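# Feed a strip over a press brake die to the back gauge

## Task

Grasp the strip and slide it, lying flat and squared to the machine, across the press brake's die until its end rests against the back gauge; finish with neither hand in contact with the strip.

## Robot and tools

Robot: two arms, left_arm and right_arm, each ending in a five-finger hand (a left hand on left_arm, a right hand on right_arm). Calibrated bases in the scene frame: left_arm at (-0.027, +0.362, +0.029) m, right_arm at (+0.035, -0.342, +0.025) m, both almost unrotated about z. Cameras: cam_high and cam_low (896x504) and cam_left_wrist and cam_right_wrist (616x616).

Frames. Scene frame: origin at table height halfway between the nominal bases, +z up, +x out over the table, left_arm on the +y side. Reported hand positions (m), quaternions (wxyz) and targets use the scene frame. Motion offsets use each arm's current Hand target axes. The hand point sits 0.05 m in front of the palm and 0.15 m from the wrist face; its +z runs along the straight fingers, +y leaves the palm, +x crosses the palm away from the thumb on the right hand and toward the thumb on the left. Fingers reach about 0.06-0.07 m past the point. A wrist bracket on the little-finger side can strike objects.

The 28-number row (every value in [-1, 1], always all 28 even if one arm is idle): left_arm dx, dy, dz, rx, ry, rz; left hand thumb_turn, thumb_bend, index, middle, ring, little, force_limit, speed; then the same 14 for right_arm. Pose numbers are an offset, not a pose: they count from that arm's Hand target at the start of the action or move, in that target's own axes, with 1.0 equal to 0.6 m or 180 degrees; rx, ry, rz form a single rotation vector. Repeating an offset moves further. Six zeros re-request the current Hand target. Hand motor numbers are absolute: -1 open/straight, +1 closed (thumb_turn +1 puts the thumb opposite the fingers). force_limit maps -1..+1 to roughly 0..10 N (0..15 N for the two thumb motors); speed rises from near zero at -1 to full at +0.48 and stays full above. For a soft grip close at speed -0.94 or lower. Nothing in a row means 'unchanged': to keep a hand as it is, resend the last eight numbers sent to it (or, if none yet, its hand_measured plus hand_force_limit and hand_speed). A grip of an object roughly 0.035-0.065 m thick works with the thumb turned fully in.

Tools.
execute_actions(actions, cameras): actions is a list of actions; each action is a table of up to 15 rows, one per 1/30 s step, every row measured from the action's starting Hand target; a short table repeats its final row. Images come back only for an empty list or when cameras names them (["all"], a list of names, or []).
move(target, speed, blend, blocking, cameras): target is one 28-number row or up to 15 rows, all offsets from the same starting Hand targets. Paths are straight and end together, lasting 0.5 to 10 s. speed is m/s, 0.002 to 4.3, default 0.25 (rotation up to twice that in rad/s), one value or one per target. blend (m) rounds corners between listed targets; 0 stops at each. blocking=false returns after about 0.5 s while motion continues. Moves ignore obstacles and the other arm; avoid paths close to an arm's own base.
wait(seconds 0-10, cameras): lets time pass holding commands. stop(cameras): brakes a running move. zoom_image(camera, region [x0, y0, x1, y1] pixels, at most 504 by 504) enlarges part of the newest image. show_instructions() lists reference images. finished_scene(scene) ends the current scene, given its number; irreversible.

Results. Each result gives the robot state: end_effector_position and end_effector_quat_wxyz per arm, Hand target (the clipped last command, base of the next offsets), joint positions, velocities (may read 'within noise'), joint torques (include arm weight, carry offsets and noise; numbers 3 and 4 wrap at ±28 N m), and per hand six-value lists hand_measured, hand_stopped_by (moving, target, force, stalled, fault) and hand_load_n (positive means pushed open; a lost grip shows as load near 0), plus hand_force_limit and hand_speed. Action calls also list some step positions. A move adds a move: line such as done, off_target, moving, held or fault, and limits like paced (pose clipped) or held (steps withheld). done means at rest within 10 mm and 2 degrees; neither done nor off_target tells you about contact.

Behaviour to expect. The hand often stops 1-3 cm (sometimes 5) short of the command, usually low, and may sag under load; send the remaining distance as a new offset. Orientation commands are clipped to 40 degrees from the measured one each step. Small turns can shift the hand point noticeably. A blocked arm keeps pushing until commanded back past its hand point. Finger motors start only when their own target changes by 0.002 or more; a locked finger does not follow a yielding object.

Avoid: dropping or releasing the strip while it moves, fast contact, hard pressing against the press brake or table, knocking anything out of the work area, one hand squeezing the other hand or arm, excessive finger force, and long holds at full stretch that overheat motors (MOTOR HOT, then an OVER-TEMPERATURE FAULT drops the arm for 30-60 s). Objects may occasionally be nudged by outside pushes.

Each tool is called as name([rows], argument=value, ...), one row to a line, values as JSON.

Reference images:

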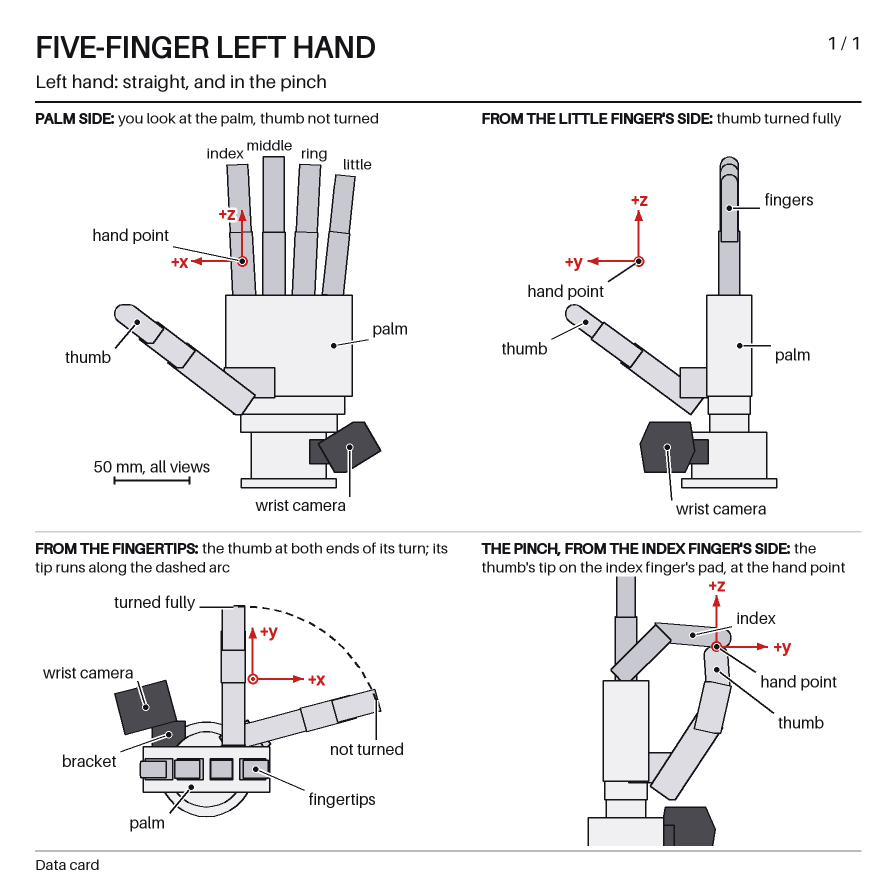

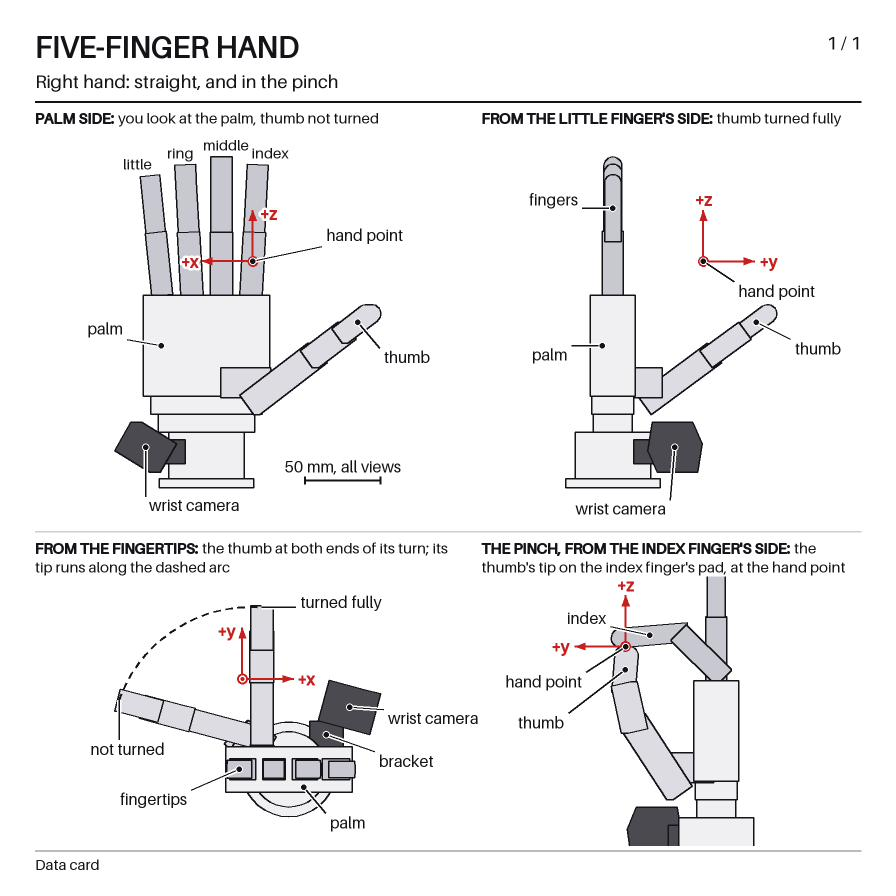

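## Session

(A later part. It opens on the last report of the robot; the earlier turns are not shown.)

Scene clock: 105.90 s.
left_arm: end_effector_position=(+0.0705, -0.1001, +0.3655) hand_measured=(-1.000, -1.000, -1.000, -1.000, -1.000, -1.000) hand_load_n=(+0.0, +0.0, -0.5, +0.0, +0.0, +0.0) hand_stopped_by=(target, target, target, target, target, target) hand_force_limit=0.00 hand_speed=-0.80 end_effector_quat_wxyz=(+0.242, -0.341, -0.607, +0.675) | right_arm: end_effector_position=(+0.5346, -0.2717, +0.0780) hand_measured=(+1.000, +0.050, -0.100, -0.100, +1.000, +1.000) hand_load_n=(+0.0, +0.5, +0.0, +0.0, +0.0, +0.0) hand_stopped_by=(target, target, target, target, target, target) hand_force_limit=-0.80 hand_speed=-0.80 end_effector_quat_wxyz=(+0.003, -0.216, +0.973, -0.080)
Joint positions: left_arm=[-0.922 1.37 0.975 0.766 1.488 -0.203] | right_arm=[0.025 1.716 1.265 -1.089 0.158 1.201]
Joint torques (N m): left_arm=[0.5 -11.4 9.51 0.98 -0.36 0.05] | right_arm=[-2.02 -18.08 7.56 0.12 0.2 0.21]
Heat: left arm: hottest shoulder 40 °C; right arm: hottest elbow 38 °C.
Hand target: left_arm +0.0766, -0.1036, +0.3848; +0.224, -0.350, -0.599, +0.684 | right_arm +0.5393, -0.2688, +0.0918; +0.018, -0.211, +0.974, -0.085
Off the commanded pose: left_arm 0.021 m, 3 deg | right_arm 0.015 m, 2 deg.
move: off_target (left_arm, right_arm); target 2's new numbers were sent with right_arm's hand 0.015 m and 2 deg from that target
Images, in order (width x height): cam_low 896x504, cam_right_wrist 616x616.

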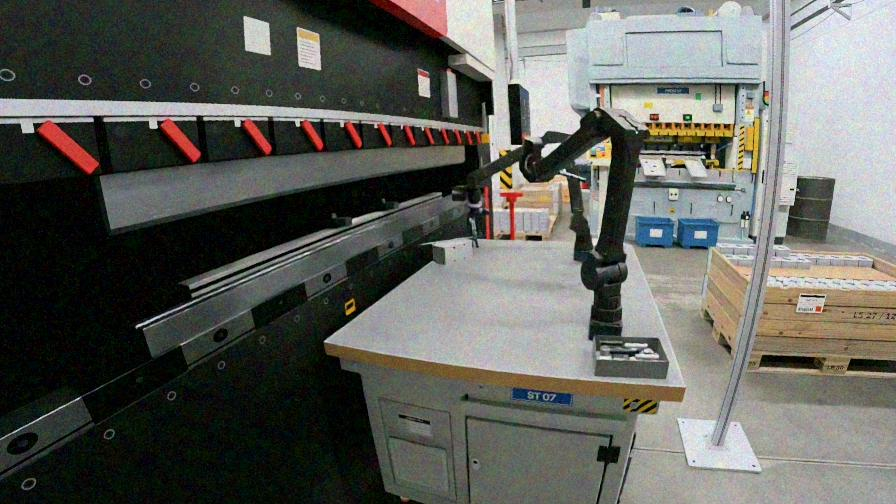

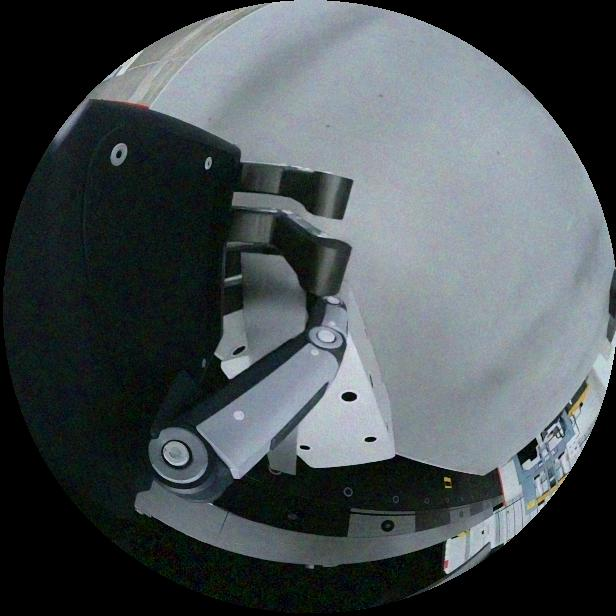

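move([
  [0,0,0,0,0,0,-1,-1,-1,-1,-1,-1,0,-0.8,0,0,0,0,0,0,1,-0.7,-0.2,-0.2,1,1,-0.2,-0.8],
  [0,0,0,0,0,0,-1,-1,-1,-1,-1,-1,0,-0.8,0,0,-0.025,0,0,0,1,-0.7,-0.2,-0.2,1,1,-0.8,-0.5],
], cameras=["cam_low","cam_right_wrist","cam_high"], speed=0.06)

zoom_image(camera="cam_low", region=[410, 210, 500, 280])

zoom_image(camera="cam_right_wrist", region=[200, 220, 440, 460])

zoom_image(camera="cam_high", region=[420, 200, 600, 380])

Scene clock: 111.77 s.
left_arm: end_effector_position=(+0.0705, -0.1001, +0.3655) hand_measured=(-1.000, -1.000, -1.000, -1.000, -1.000, -1.000) hand_load_n=(+0.0, +0.0, +0.0, +0.0, +0.0, +0.0) hand_stopped_by=(target, target, target, target, target, target) hand_force_limit=0.00 hand_speed=-0.80 end_effector_quat_wxyz=(+0.242, -0.341, -0.607, +0.675) | right_arm: end_effector_position=(+0.5268, -0.2723, +0.0870) hand_measured=(+1.000, -0.700, -0.200, -0.200, +1.000, +1.000) hand_load_n=(+0.0, -0.5, +0.0, +0.0, +0.0, +0.0) hand_stopped_by=(target, target, target, target, target, target) hand_force_limit=-0.80 hand_speed=-0.50 end_effector_quat_wxyz=(-0.004, -0.211, +0.974, -0.079)
Joint positions: left_arm=[-0.922 1.37 0.975 0.766 1.488 -0.203] | right_arm=[0.025 1.696 1.265 -1.125 0.158 1.213]
Joint torques (N m): left_arm=[0.38 -11.46 9.46 0.91 -0.35 0.05] | right_arm=[-1.55 -17.61 9.14 0.09 0.2 0.26]
Heat: left arm: hottest shoulder 40 °C; right arm: hottest elbow 38 °C.
Hand target: left_arm +0.0766, -0.1036, +0.3848; +0.224, -0.350, -0.599, +0.684 | right_arm +0.5383, -0.2664, +0.1065; +0.018, -0.211, +0.974, -0.085
Off the commanded pose: left_arm 0.021 m, 3 deg | right_arm 0.023 m, 3 deg.
move: off_target (left_arm, right_arm); target 2's new numbers were sent with right_arm's hand 0.023 m and 3 deg from that target
Images, in order (width x height): cam_high 896x504, cam_low 896x504, cam_right_wrist 616x616.

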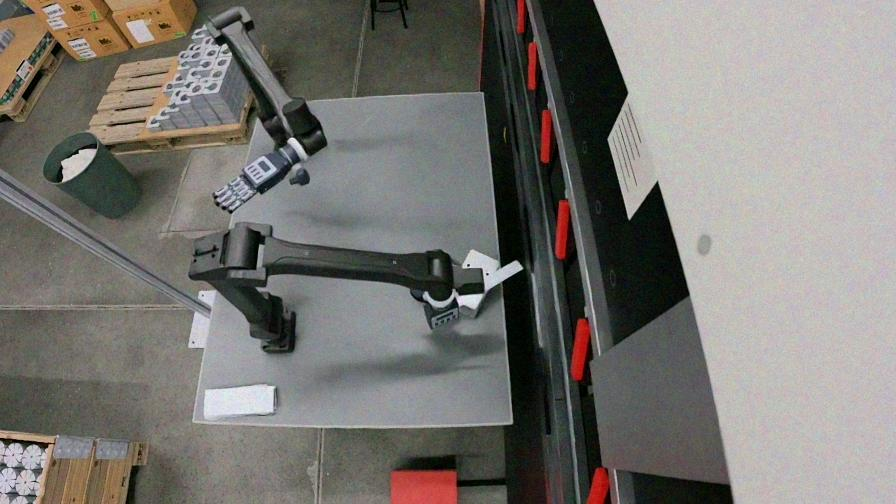

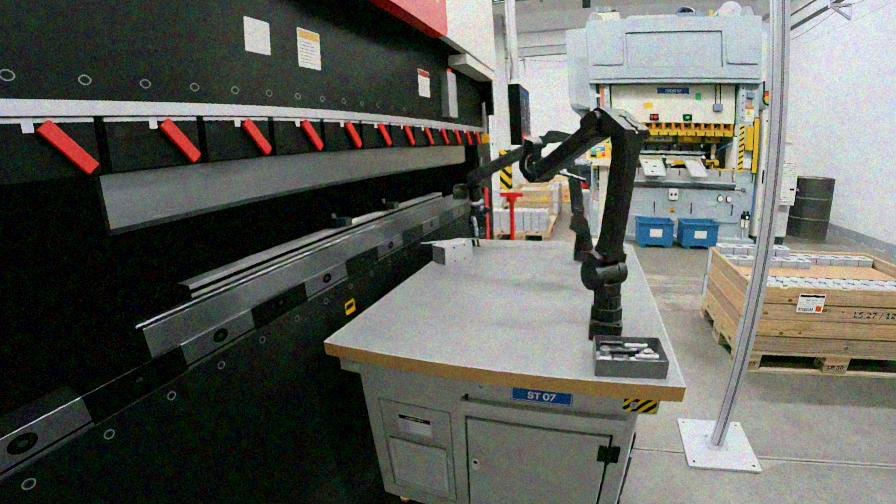

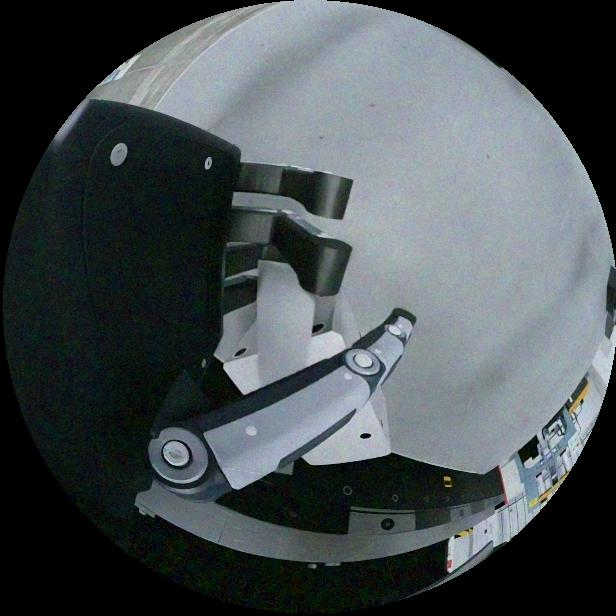

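Scaled by 5.600 from the camera's 896x504 image, which has a finer 1280x720 frame.

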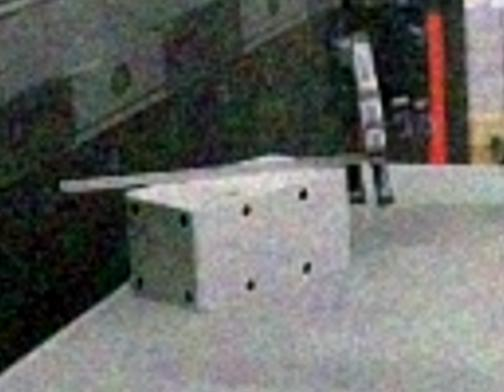

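Scaled by 2.100 from the camera's 616x616 image, which has a finer 880x880 frame.

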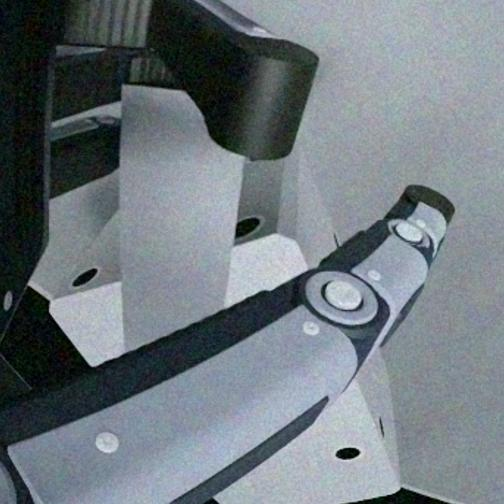

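Scaled by 2.800 from the camera's 896x504 image, which has a finer 1280x720 frame.

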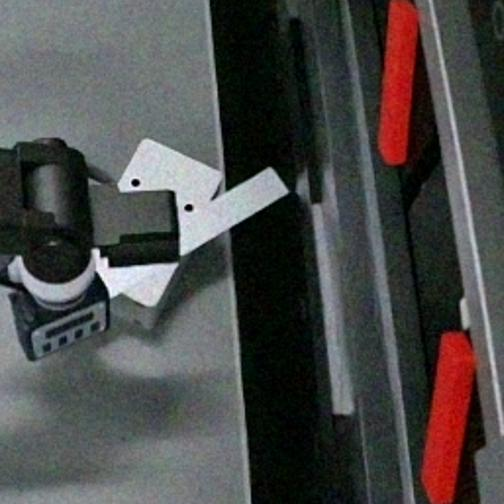

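move([
  [0,0,0,0,0,0,-1,-1,-1,-1,-1,-1,0,-0.8,0,0,0,0,0,0,1,0.1,-0.15,-0.15,1,1,-0.6,-0.2],
  [0,0,0,0,0,0,-1,-1,-1,-1,-1,-1,0,-0.8,0,-0.056,0,0,0,0,1,0.1,-0.15,-0.15,1,1,-0.8,-0.5],
], cameras=["cam_low","cam_right_wrist"], speed=0.06)

zoom_image(camera="cam_low", region=[410, 210, 500, 280])

zoom_image(camera="cam_right_wrist", region=[200, 220, 440, 460])

Scene clock: 115.83 s.
left_arm: end_effector_position=(+0.0705, -0.1001, +0.3655) hand_measured=(-1.000, -1.000, -1.000, -1.000, -1.000, -1.000) hand_load_n=(-0.5, +0.0, +0.0, +0.0, +0.0, +0.0) hand_stopped_by=(target, target, target, target, target, target) hand_force_limit=0.00 hand_speed=-0.80 end_effector_quat_wxyz=(+0.242, -0.341, -0.607, +0.675) | right_arm: end_effector_position=(+0.5296, -0.2983, +0.0913) hand_measured=(+1.000, +0.100, -0.150, -0.150, +1.000, +1.000) hand_load_n=(+0.5, +0.0, +0.0, +0.0, +0.0, +0.0) hand_stopped_by=(target, target, target, target, target, target) hand_force_limit=-0.80 hand_speed=-0.50 end_effector_quat_wxyz=(-0.008, -0.200, +0.977, -0.078)
Joint positions: left_arm=[-0.922 1.37 0.975 0.766 1.488 -0.203] | right_arm=[-0.029 1.696 1.277 -1.138 0.156 1.181]
Joint torques (N m): left_arm=[0.73 -11.58 9.51 1.02 -0.33 0.03] | right_arm=[-2.32 -15.91 11.7 0.13 0.11 -0.05]
Heat: left arm: hottest shoulder 40 °C; right arm: hottest elbow 38 °C.
Hand target: left_arm +0.0766, -0.1036, +0.3848; +0.224, -0.350, -0.599, +0.684 | right_arm +0.5520, -0.2965, +0.1123; +0.018, -0.211, +0.974, -0.085
Off the commanded pose: left_arm 0.021 m, 3 deg | right_arm 0.031 m, 3 deg.
move: off_target (left_arm, right_arm); target 2's new numbers were sent with right_arm's hand 0.031 m and 3 deg from that target
Images, in order (width x height): cam_low 896x504, cam_right_wrist 616x616.

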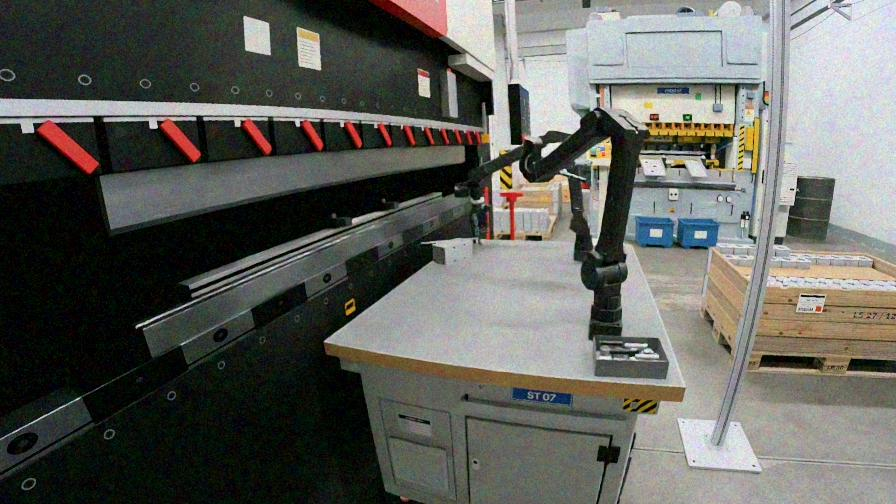

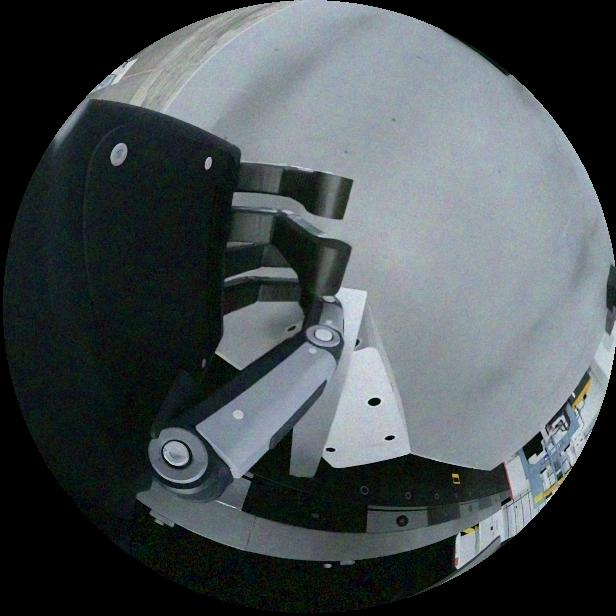

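Scaled by 5.600 from the camera's 896x504 image, which has a finer 1280x720 frame.

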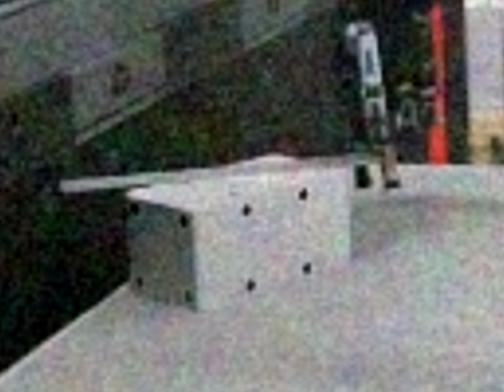

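Scaled by 2.100 from the camera's 616x616 image, which has a finer 880x880 frame.

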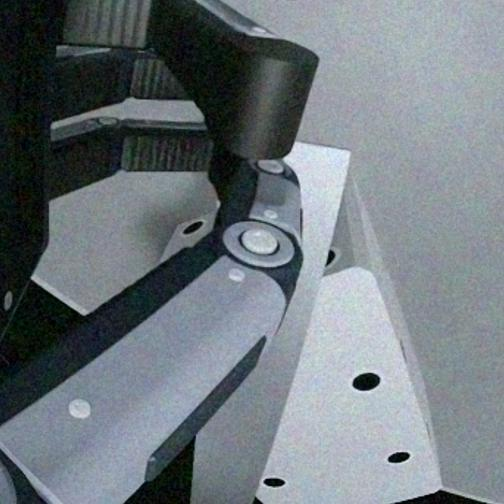

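move(target=[0,0,0,0,0,0,-1,-1,-1,-1,-1,-1,0,-0.8,-0.0233,0,0.01,0,0,0,1,0.1,-0.15,-0.15,1,1,-0.8,-0.5], cameras=["cam_low","cam_right_wrist"], speed=0.06)

zoom_image(camera="cam_low", region=[410, 210, 500, 280])

zoom_image(camera="cam_right_wrist", region=[200, 220, 440, 460])

Scene clock: 117.73 s.
left_arm: end_effector_position=(+0.0705, -0.1001, +0.3655) hand_measured=(-1.000, -1.000, -1.000, -1.000, -1.000, -1.000) hand_load_n=(+0.0, +0.0, +0.0, +0.0, +0.0, +0.0) hand_stopped_by=(target, target, target, target, target, target) hand_force_limit=0.00 hand_speed=-0.80 end_effector_quat_wxyz=(+0.242, -0.341, -0.607, +0.675) | right_arm: end_effector_position=(+0.5432, -0.2981, +0.0976) hand_measured=(+1.000, +0.100, -0.150, -0.150, +1.000, +1.000) hand_load_n=(+0.0, +0.0, +0.0, +0.0, +0.0, +0.0) hand_stopped_by=(target, target, target, target, target, target) hand_force_limit=-0.80 hand_speed=-0.50 end_effector_quat_wxyz=(+0.003, -0.199, +0.977, -0.080)
Joint positions: left_arm=[-0.922 1.37 0.975 0.766 1.488 -0.203] | right_arm=[-0.029 1.708 1.311 -1.138 0.156 1.181]
Joint torques (N m): left_arm=[0.5 -11.46 9.48 0.92 -0.34 0.03] | right_arm=[-1.61 -14.04 11.84 0.25 0.13 0.05]
Heat: left arm: hottest shoulder 40 °C; right arm: hottest elbow 39 °C.
Hand target: left_arm +0.0766, -0.1036, +0.3848; +0.224, -0.350, -0.599, +0.684 | right_arm +0.5651, -0.2917, +0.1064; +0.018, -0.211, +0.974, -0.085
Off the commanded pose: left_arm 0.021 m, 3 deg | right_arm 0.024 m, 2 deg.
move: off_target (left_arm, right_arm)
Images, in order (width x height): cam_low 896x504, cam_right_wrist 616x616.

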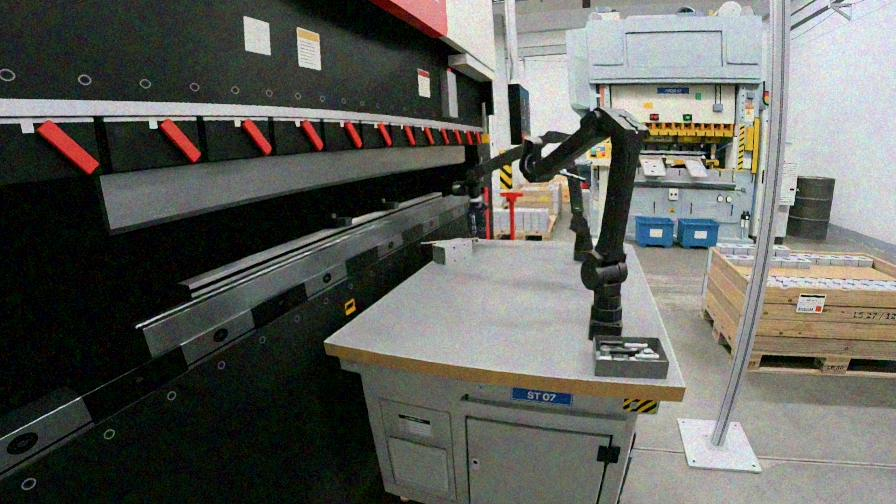

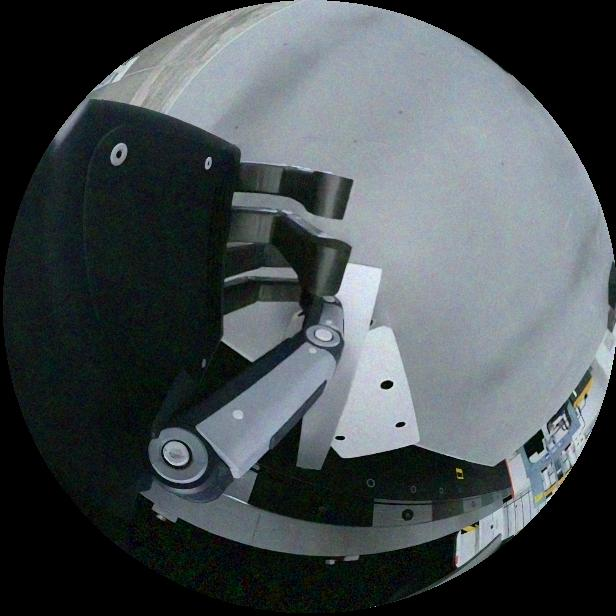

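Scaled by 5.600 from the camera's 896x504 image, which has a finer 1280x720 frame.

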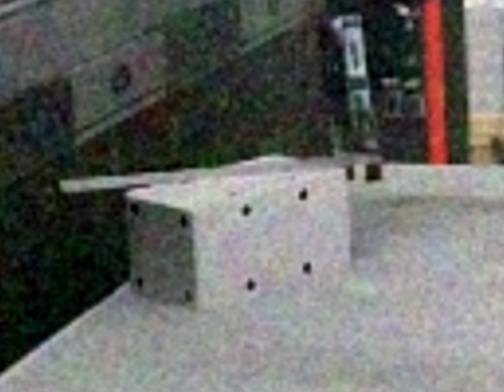

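Scaled by 2.100 from the camera's 616x616 image, which has a finer 880x880 frame.

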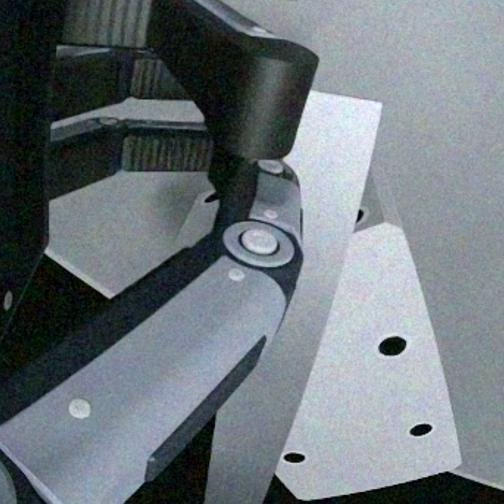

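move([
  [0,0,0,0,0,0,-1,-1,-1,-1,-1,-1,0,-0.8,0,0,0.018,0,0,0,1,0.1,-0.15,-0.15,1,1,-0.8,-0.5],
], cameras=[], speed=0.06)

Scene clock: 119.67 s.
left_arm: end_effector_position=(+0.0705, -0.1001, +0.3655) hand_measured=(-1.000, -1.000, -1.000, -1.000, -1.000, -1.000) hand_load_n=(-0.5, +0.0, +0.0, +0.0, +0.0, +0.0) hand_stopped_by=(target, target, target, target, target, target) hand_force_limit=0.00 hand_speed=-0.80 end_effector_quat_wxyz=(+0.242, -0.341, -0.607, +0.675) | right_arm: end_effector_position=(+0.5455, -0.2980, +0.0918) hand_measured=(+1.000, +0.100, -0.150, -0.150, +1.000, +1.000) hand_load_n=(+0.0, +0.0, +0.0, +0.0, +0.0, +0.0) hand_stopped_by=(target, target, target, target, target, target) hand_force_limit=-0.80 hand_speed=-0.50 end_effector_quat_wxyz=(+0.002, -0.200, +0.977, -0.080)
Joint positions: left_arm=[-0.922 1.37 0.975 0.766 1.488 -0.203] | right_arm=[-0.029 1.721 1.311 -1.127 0.156 1.181]
Joint torques (N m): left_arm=[0.56 -11.28 9.5 0.95 -0.35 0.03] | right_arm=[-1.85 -14.1 10.73 0.76 0.12 0.01]
Heat: left arm: hottest shoulder 40 °C; right arm: hottest elbow 39 °C.
Hand target: left_arm +0.0766, -0.1036, +0.3848; +0.224, -0.350, -0.599, +0.684 | right_arm +0.5659, -0.2934, +0.0958; +0.018, -0.211, +0.974, -0.085
Off the commanded pose: left_arm 0.021 m, 3 deg | right_arm 0.021 m, 2 deg.
move: off_target (left_arm, right_arm)
No camera images: "cameras" was empty.

move([
  [0,0,0,0,0,0,-1,-1,-1,-1,-1,-1,0,-0.8,0,0,0.008,0,0,0,1,0.1,0.0,0.7,1,1,-0.6,-0.85],
], cameras=["cam_low","cam_right_wrist"], speed=0.06)

zoom_image(camera="cam_low", region=[410, 210, 500, 280])

zoom_image(camera="cam_right_wrist", region=[200, 220, 440, 460])

Scene clock: 121.30 s.
left_arm: end_effector_position=(+0.0705, -0.1001, +0.3655) hand_measured=(-1.000, -1.000, -1.000, -1.000, -1.000, -1.000) hand_load_n=(-0.5, +0.0, +0.0, +0.0, +0.0, +0.0) hand_stopped_by=(target, target, target, target, target, target) hand_force_limit=0.00 hand_speed=-0.80 end_effector_quat_wxyz=(+0.242, -0.341, -0.607, +0.675) | right_arm: end_effector_position=(+0.5480, -0.2980, +0.0890) hand_measured=(+1.000, +0.100, +0.000, +0.210, +1.000, +1.000) hand_load_n=(+0.0, +0.5, +0.0, +2.0, +0.0, +0.0) hand_stopped_by=(target, target, target, force, target, target) hand_force_limit=-0.60 hand_speed=-0.85 end_effector_quat_wxyz=(+0.004, -0.199, +0.977, -0.080)
Joint positions: left_arm=[-0.922 1.37 0.975 0.766 1.488 -0.203] | right_arm=[-0.029 1.727 1.311 -1.116 0.156 1.181]
Joint torques (N m): left_arm=[0.44 -11.81 9.47 0.92 -0.35 0.05] | right_arm=[-1.96 -14.21 10.28 0.77 0.12 0]
Heat: left arm: hottest shoulder 40 °C; right arm: hottest elbow 39 °C.
Hand target: left_arm +0.0766, -0.1036, +0.3848; +0.224, -0.350, -0.599, +0.684 | right_arm +0.5663, -0.2942, +0.0911; +0.018, -0.211, +0.974, -0.085
Off the commanded pose: left_arm 0.021 m, 3 deg | right_arm 0.019 m, 2 deg.
move: off_target (left_arm, right_arm)
Images, in order (width x height): cam_low 896x504, cam_right_wrist 616x616.

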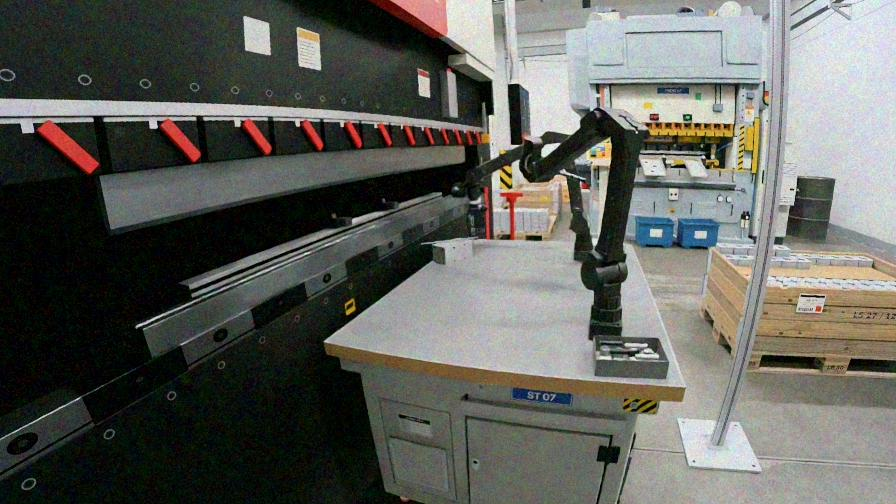

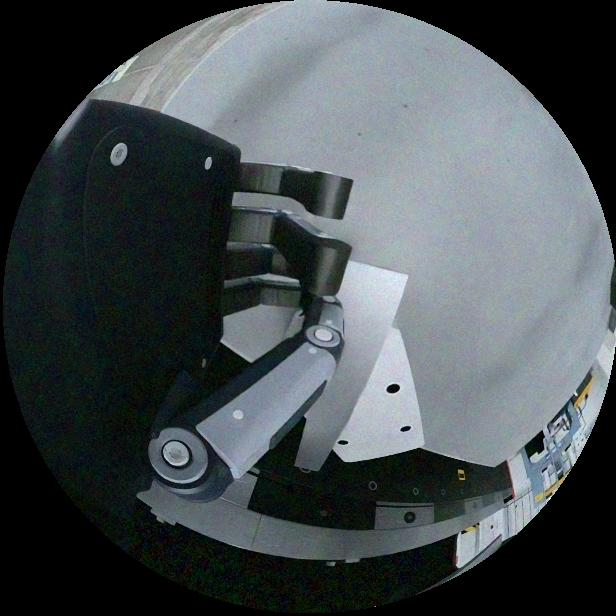

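Scaled by 5.600 from the camera's 896x504 image, which has a finer 1280x720 frame.

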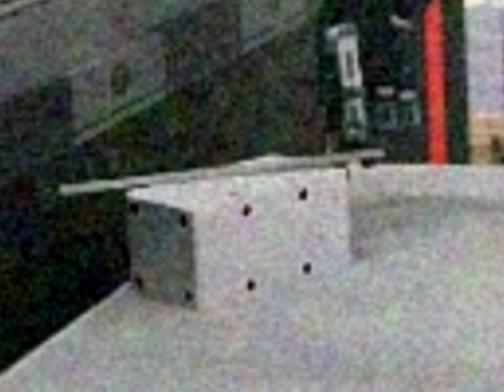

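Scaled by 2.100 from the camera's 616x616 image, which has a finer 880x880 frame.

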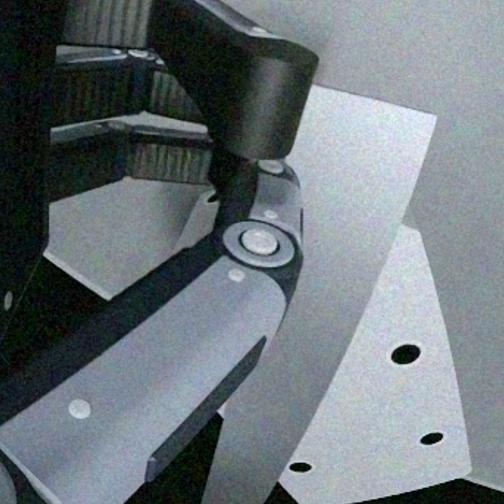

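move([
  [0,0,0,0,0,0,-1,-1,-1,-1,-1,-1,0,-0.8,0,0,0,0,0,0,1,0.1,-0.3,-0.3,1,1,-0.6,-0.7],
  [0,0,0,0,0,0,-1,-1,-1,-1,-1,-1,0,-0.8,0,0.03,-0.004,0,0,0.04,1,0.1,-0.3,-0.3,1,1,-0.6,-0.85],
], cameras=["cam_low","cam_right_wrist"], speed=0.06)

zoom_image(camera="cam_low", region=[410, 210, 500, 280])

zoom_image(camera="cam_right_wrist", region=[200, 220, 440, 460])

Scene clock: 127.00 s.
left_arm: end_effector_position=(+0.0705, -0.1001, +0.3655) hand_measured=(-1.000, -1.000, -1.000, -1.000, -1.000, -1.000) hand_load_n=(-0.5, +0.0, +0.0, +0.0, +0.0, +0.0) hand_stopped_by=(target, target, target, target, target, target) hand_force_limit=0.00 hand_speed=-0.80 end_effector_quat_wxyz=(+0.242, -0.341, -0.607, +0.675) | right_arm: end_effector_position=(+0.5575, -0.2845, +0.0897) hand_measured=(+1.000, +0.100, -0.300, -0.300, +1.000, +1.000) hand_load_n=(+0.0, +0.0, +0.0, +0.0, +0.0, +0.0) hand_stopped_by=(target, target, target, target, target, target) hand_force_limit=-0.60 hand_speed=-0.85 end_effector_quat_wxyz=(+0.015, -0.155, +0.985, -0.080)
Joint positions: left_arm=[-0.922 1.37 0.975 0.766 1.488 -0.203] | right_arm=[-0.002 1.727 1.311 -1.105 0.156 1.299]
Joint torques (N m): left_arm=[0.67 -11.4 9.39 0.95 -0.35 0.02] | right_arm=[-1.32 -17.03 6.31 0.79 0.2 0.31]
Heat: left arm: hottest shoulder 40 °C; right arm: hottest elbow 40 °C.
Hand target: left_arm +0.0766, -0.1036, +0.3848; +0.224, -0.350, -0.599, +0.684 | right_arm +0.5587, -0.2776, +0.0903; +0.023, -0.150, +0.985, -0.083
Off the commanded pose: left_arm 0.021 m, 3 deg | right_arm 0.007 m, 1 deg.
move: off_target (left_arm)
Images, in order (width x height): cam_low 896x504, cam_right_wrist 616x616.

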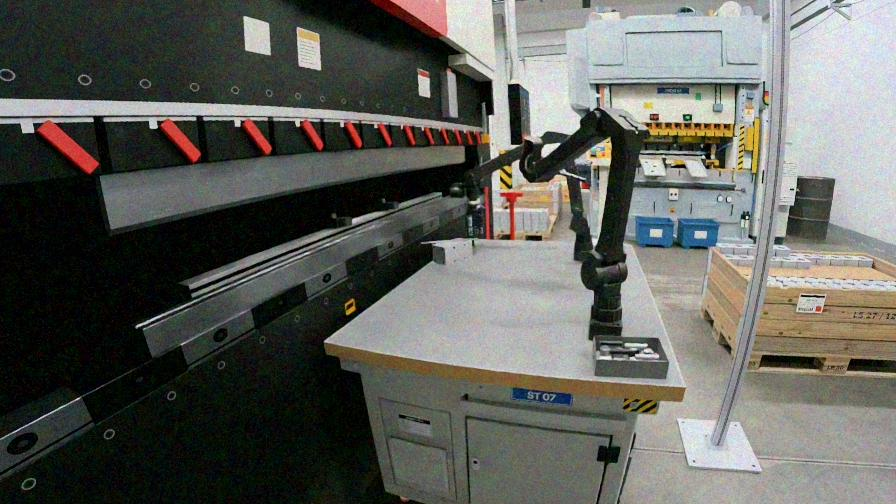

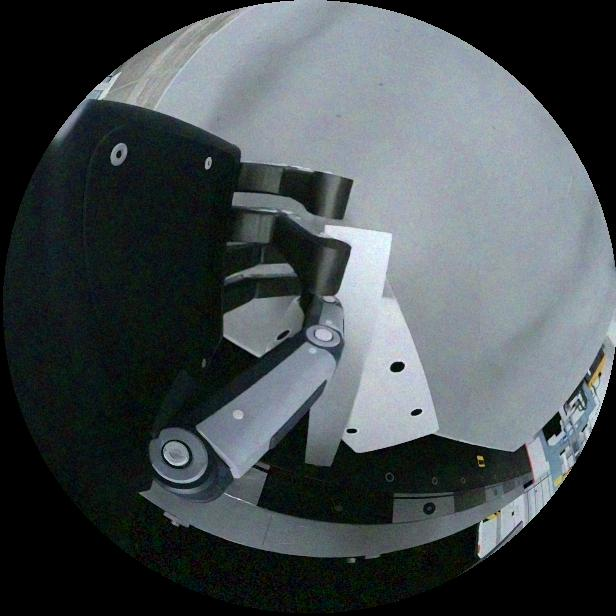

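Scaled by 5.600 from the camera's 896x504 image, which has a finer 1280x720 frame.

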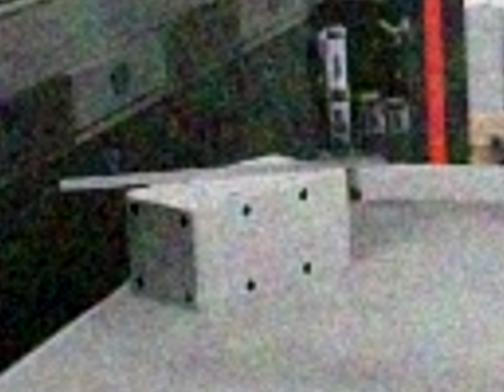

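Scaled by 2.100 from the camera's 616x616 image, which has a finer 880x880 frame.

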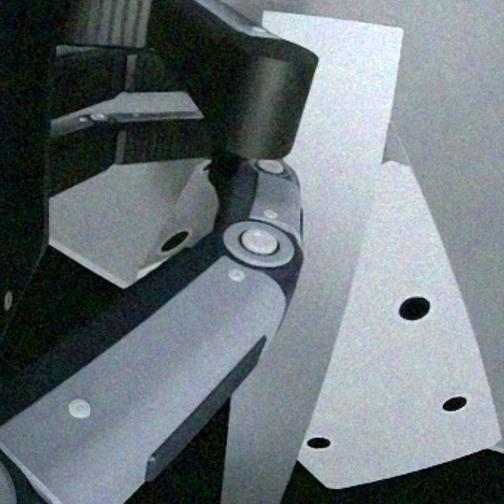

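move(target=[0,0,0,0,0,0,-1,-1,-1,-1,-1,-1,0,-0.8,0.033,0,0.01,0,0,0,1,0.1,-0.3,-0.3,1,1,-0.6,-0.7], cameras=["cam_low","cam_right_wrist"], speed=0.06)

zoom_image(camera="cam_low", region=[410, 210, 500, 280])

zoom_image(camera="cam_right_wrist", region=[200, 220, 440, 460])

Scene clock: 128.77 s.
left_arm: end_effector_position=(+0.0705, -0.1001, +0.3655) hand_measured=(-1.000, -1.000, -1.000, -1.000, -1.000, -1.000) hand_load_n=(+0.0, +0.0, +0.0, +0.0, +0.0, +0.0) hand_stopped_by=(target, target, target, target, target, target) hand_force_limit=0.00 hand_speed=-0.80 end_effector_quat_wxyz=(+0.242, -0.341, -0.607, +0.675) | right_arm: end_effector_position=(+0.5373, -0.2855, +0.0752) hand_measured=(+1.000, +0.100, -0.300, -0.300, +1.000, +1.000) hand_load_n=(+0.0, +0.0, +0.0, +0.0, +0.0, +0.0) hand_stopped_by=(target, target, target, target, target, target) hand_force_limit=-0.60 hand_speed=-0.70 end_effector_quat_wxyz=(+0.008, -0.149, +0.986, -0.079)
Joint positions: left_arm=[-0.922 1.37 0.975 0.766 1.488 -0.203] | right_arm=[-0.002 1.704 1.238 -1.073 0.156 1.311]
Joint torques (N m): left_arm=[0.56 -11.46 9.54 1.01 -0.36 0.04] | right_arm=[-2.2 -17.67 6.35 0.76 0.18 0.19]
Heat: left arm: hottest shoulder 40 °C; right arm: hottest elbow 39 °C.
Hand target: left_arm +0.0766, -0.1036, +0.3848; +0.224, -0.350, -0.599, +0.684 | right_arm +0.5403, -0.2845, +0.0840; +0.023, -0.150, +0.985, -0.083
Off the commanded pose: left_arm 0.021 m, 3 deg | right_arm 0.009 m, 2 deg.
move: off_target (left_arm)
Images, in order (width x height): cam_low 896x504, cam_right_wrist 616x616.

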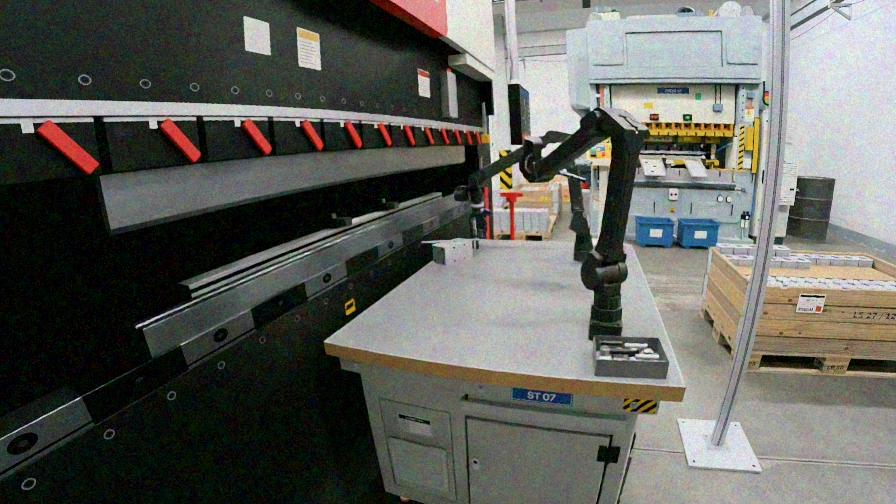

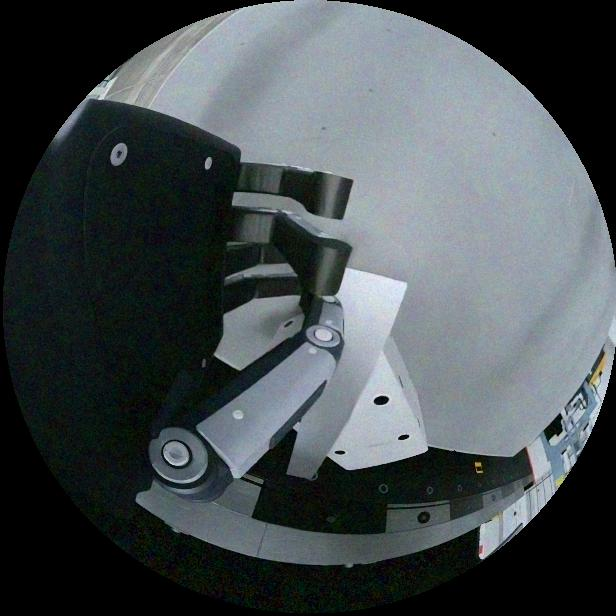

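Scaled by 5.600 from the camera's 896x504 image, which has a finer 1280x720 frame.

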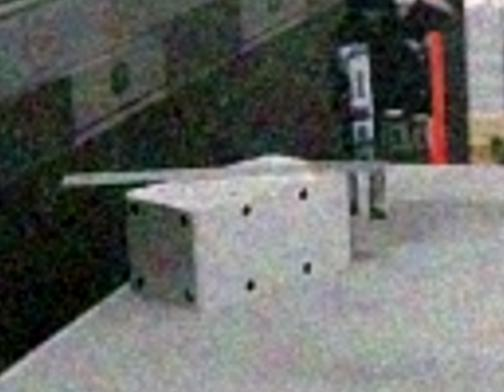

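Scaled by 2.100 from the camera's 616x616 image, which has a finer 880x880 frame.

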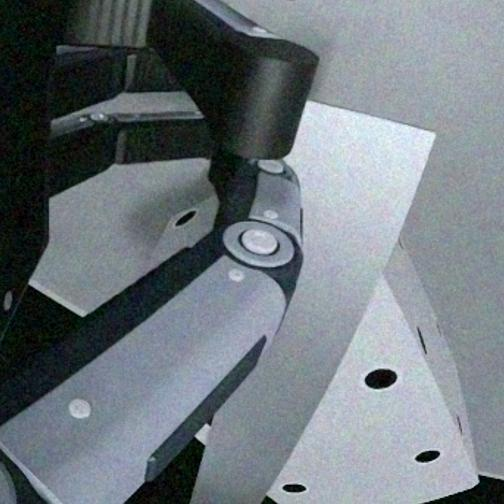

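move([
  [0,0,0,0,0,0,-1,-1,-1,-1,-1,-1,0,-0.8,0,0,-0.035,0,0,0,1,0.0,-0.3,-0.3,1,1,-0.6,-0.5],
  [0,0,0,0,0,0,-1,-1,-1,-1,-1,-1,0,-0.8,0,0.025,-0.035,-0.055,0,0.045,1,0.0,-0.3,-0.3,1,1,-0.6,-0.85],
], cameras=["cam_low","cam_right_wrist"], speed=0.08)

zoom_image(camera="cam_low", region=[410, 210, 500, 280])

zoom_image(camera="cam_right_wrist", region=[200, 220, 440, 460])

Scene clock: 134.37 s.
left_arm: end_effector_position=(+0.0705, -0.1001, +0.3655) hand_measured=(-1.000, -1.000, -1.000, -1.000, -1.000, -1.000) hand_load_n=(+0.0, +0.0, +0.0, +0.0, +0.0, +0.0) hand_stopped_by=(target, target, target, target, target, target) hand_force_limit=0.00 hand_speed=-0.80 end_effector_quat_wxyz=(+0.242, -0.341, -0.607, +0.675) | right_arm: end_effector_position=(+0.5346, -0.2666, +0.0957) hand_measured=(+1.000, +0.000, -0.300, -0.300, +1.000, +1.000) hand_load_n=(+0.0, +0.0, +0.0, +0.0, +0.0, +0.0) hand_stopped_by=(target, target, target, target, target, target) hand_force_limit=-0.60 hand_speed=-0.85 end_effector_quat_wxyz=(+0.010, -0.095, +0.995, +0.000)
Joint positions: left_arm=[-0.922 1.37 0.975 0.766 1.488 -0.203] | right_arm=[-0.023 1.676 1.238 -1.113 -0.002 1.403]
Joint torques (N m): left_arm=[0.56 -11.28 9.48 0.88 -0.34 0.04] | right_arm=[-2.73 -16.97 6.34 0.23 -0.02 0.31]
Heat: left arm: hottest shoulder 40 °C; right arm: hottest elbow 39 °C.
Hand target: left_arm +0.0766, -0.1036, +0.3848; +0.224, -0.350, -0.599, +0.684 | right_arm +0.5344, -0.2671, +0.1021; +0.016, -0.081, +0.997, +0.004
Off the commanded pose: left_arm 0.021 m, 3 deg | right_arm 0.006 m, 2 deg.
move: off_target (left_arm)
Images, in order (width x height): cam_low 896x504, cam_right_wrist 616x616.

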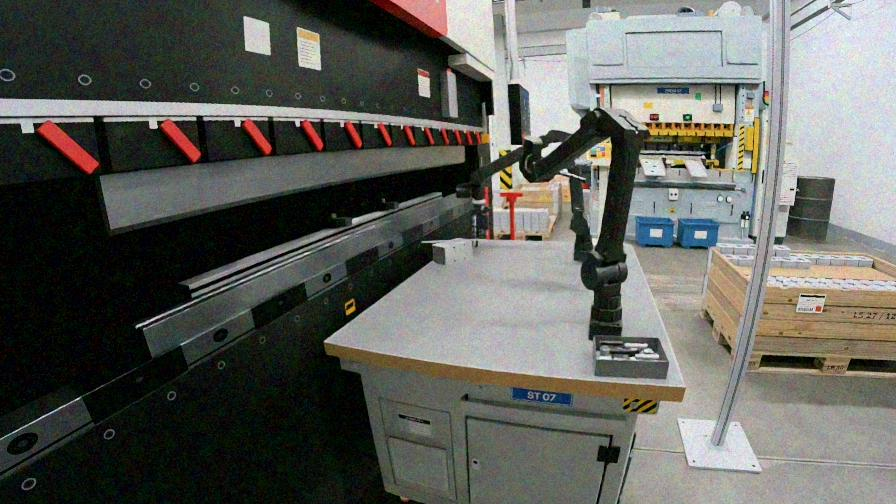

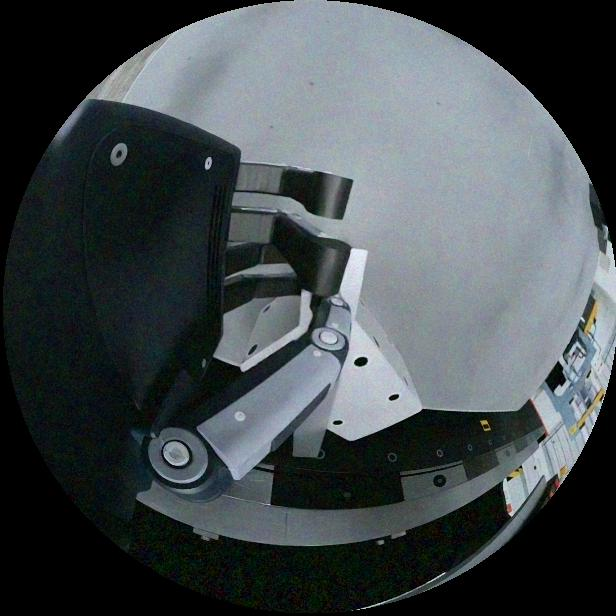

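Scaled by 5.600 from the camera's 896x504 image, which has a finer 1280x720 frame.

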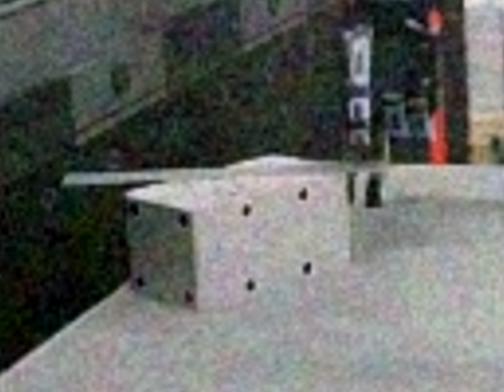

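Scaled by 2.100 from the camera's 616x616 image, which has a finer 880x880 frame.

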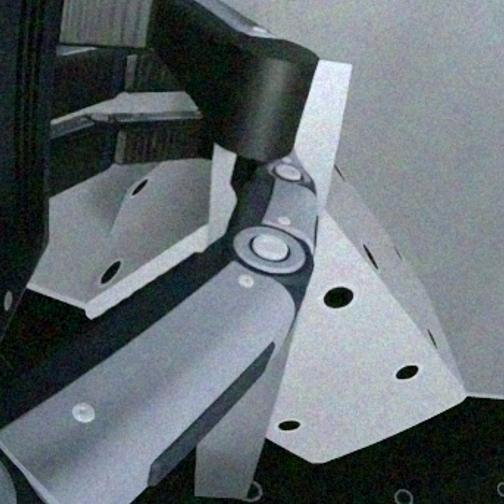

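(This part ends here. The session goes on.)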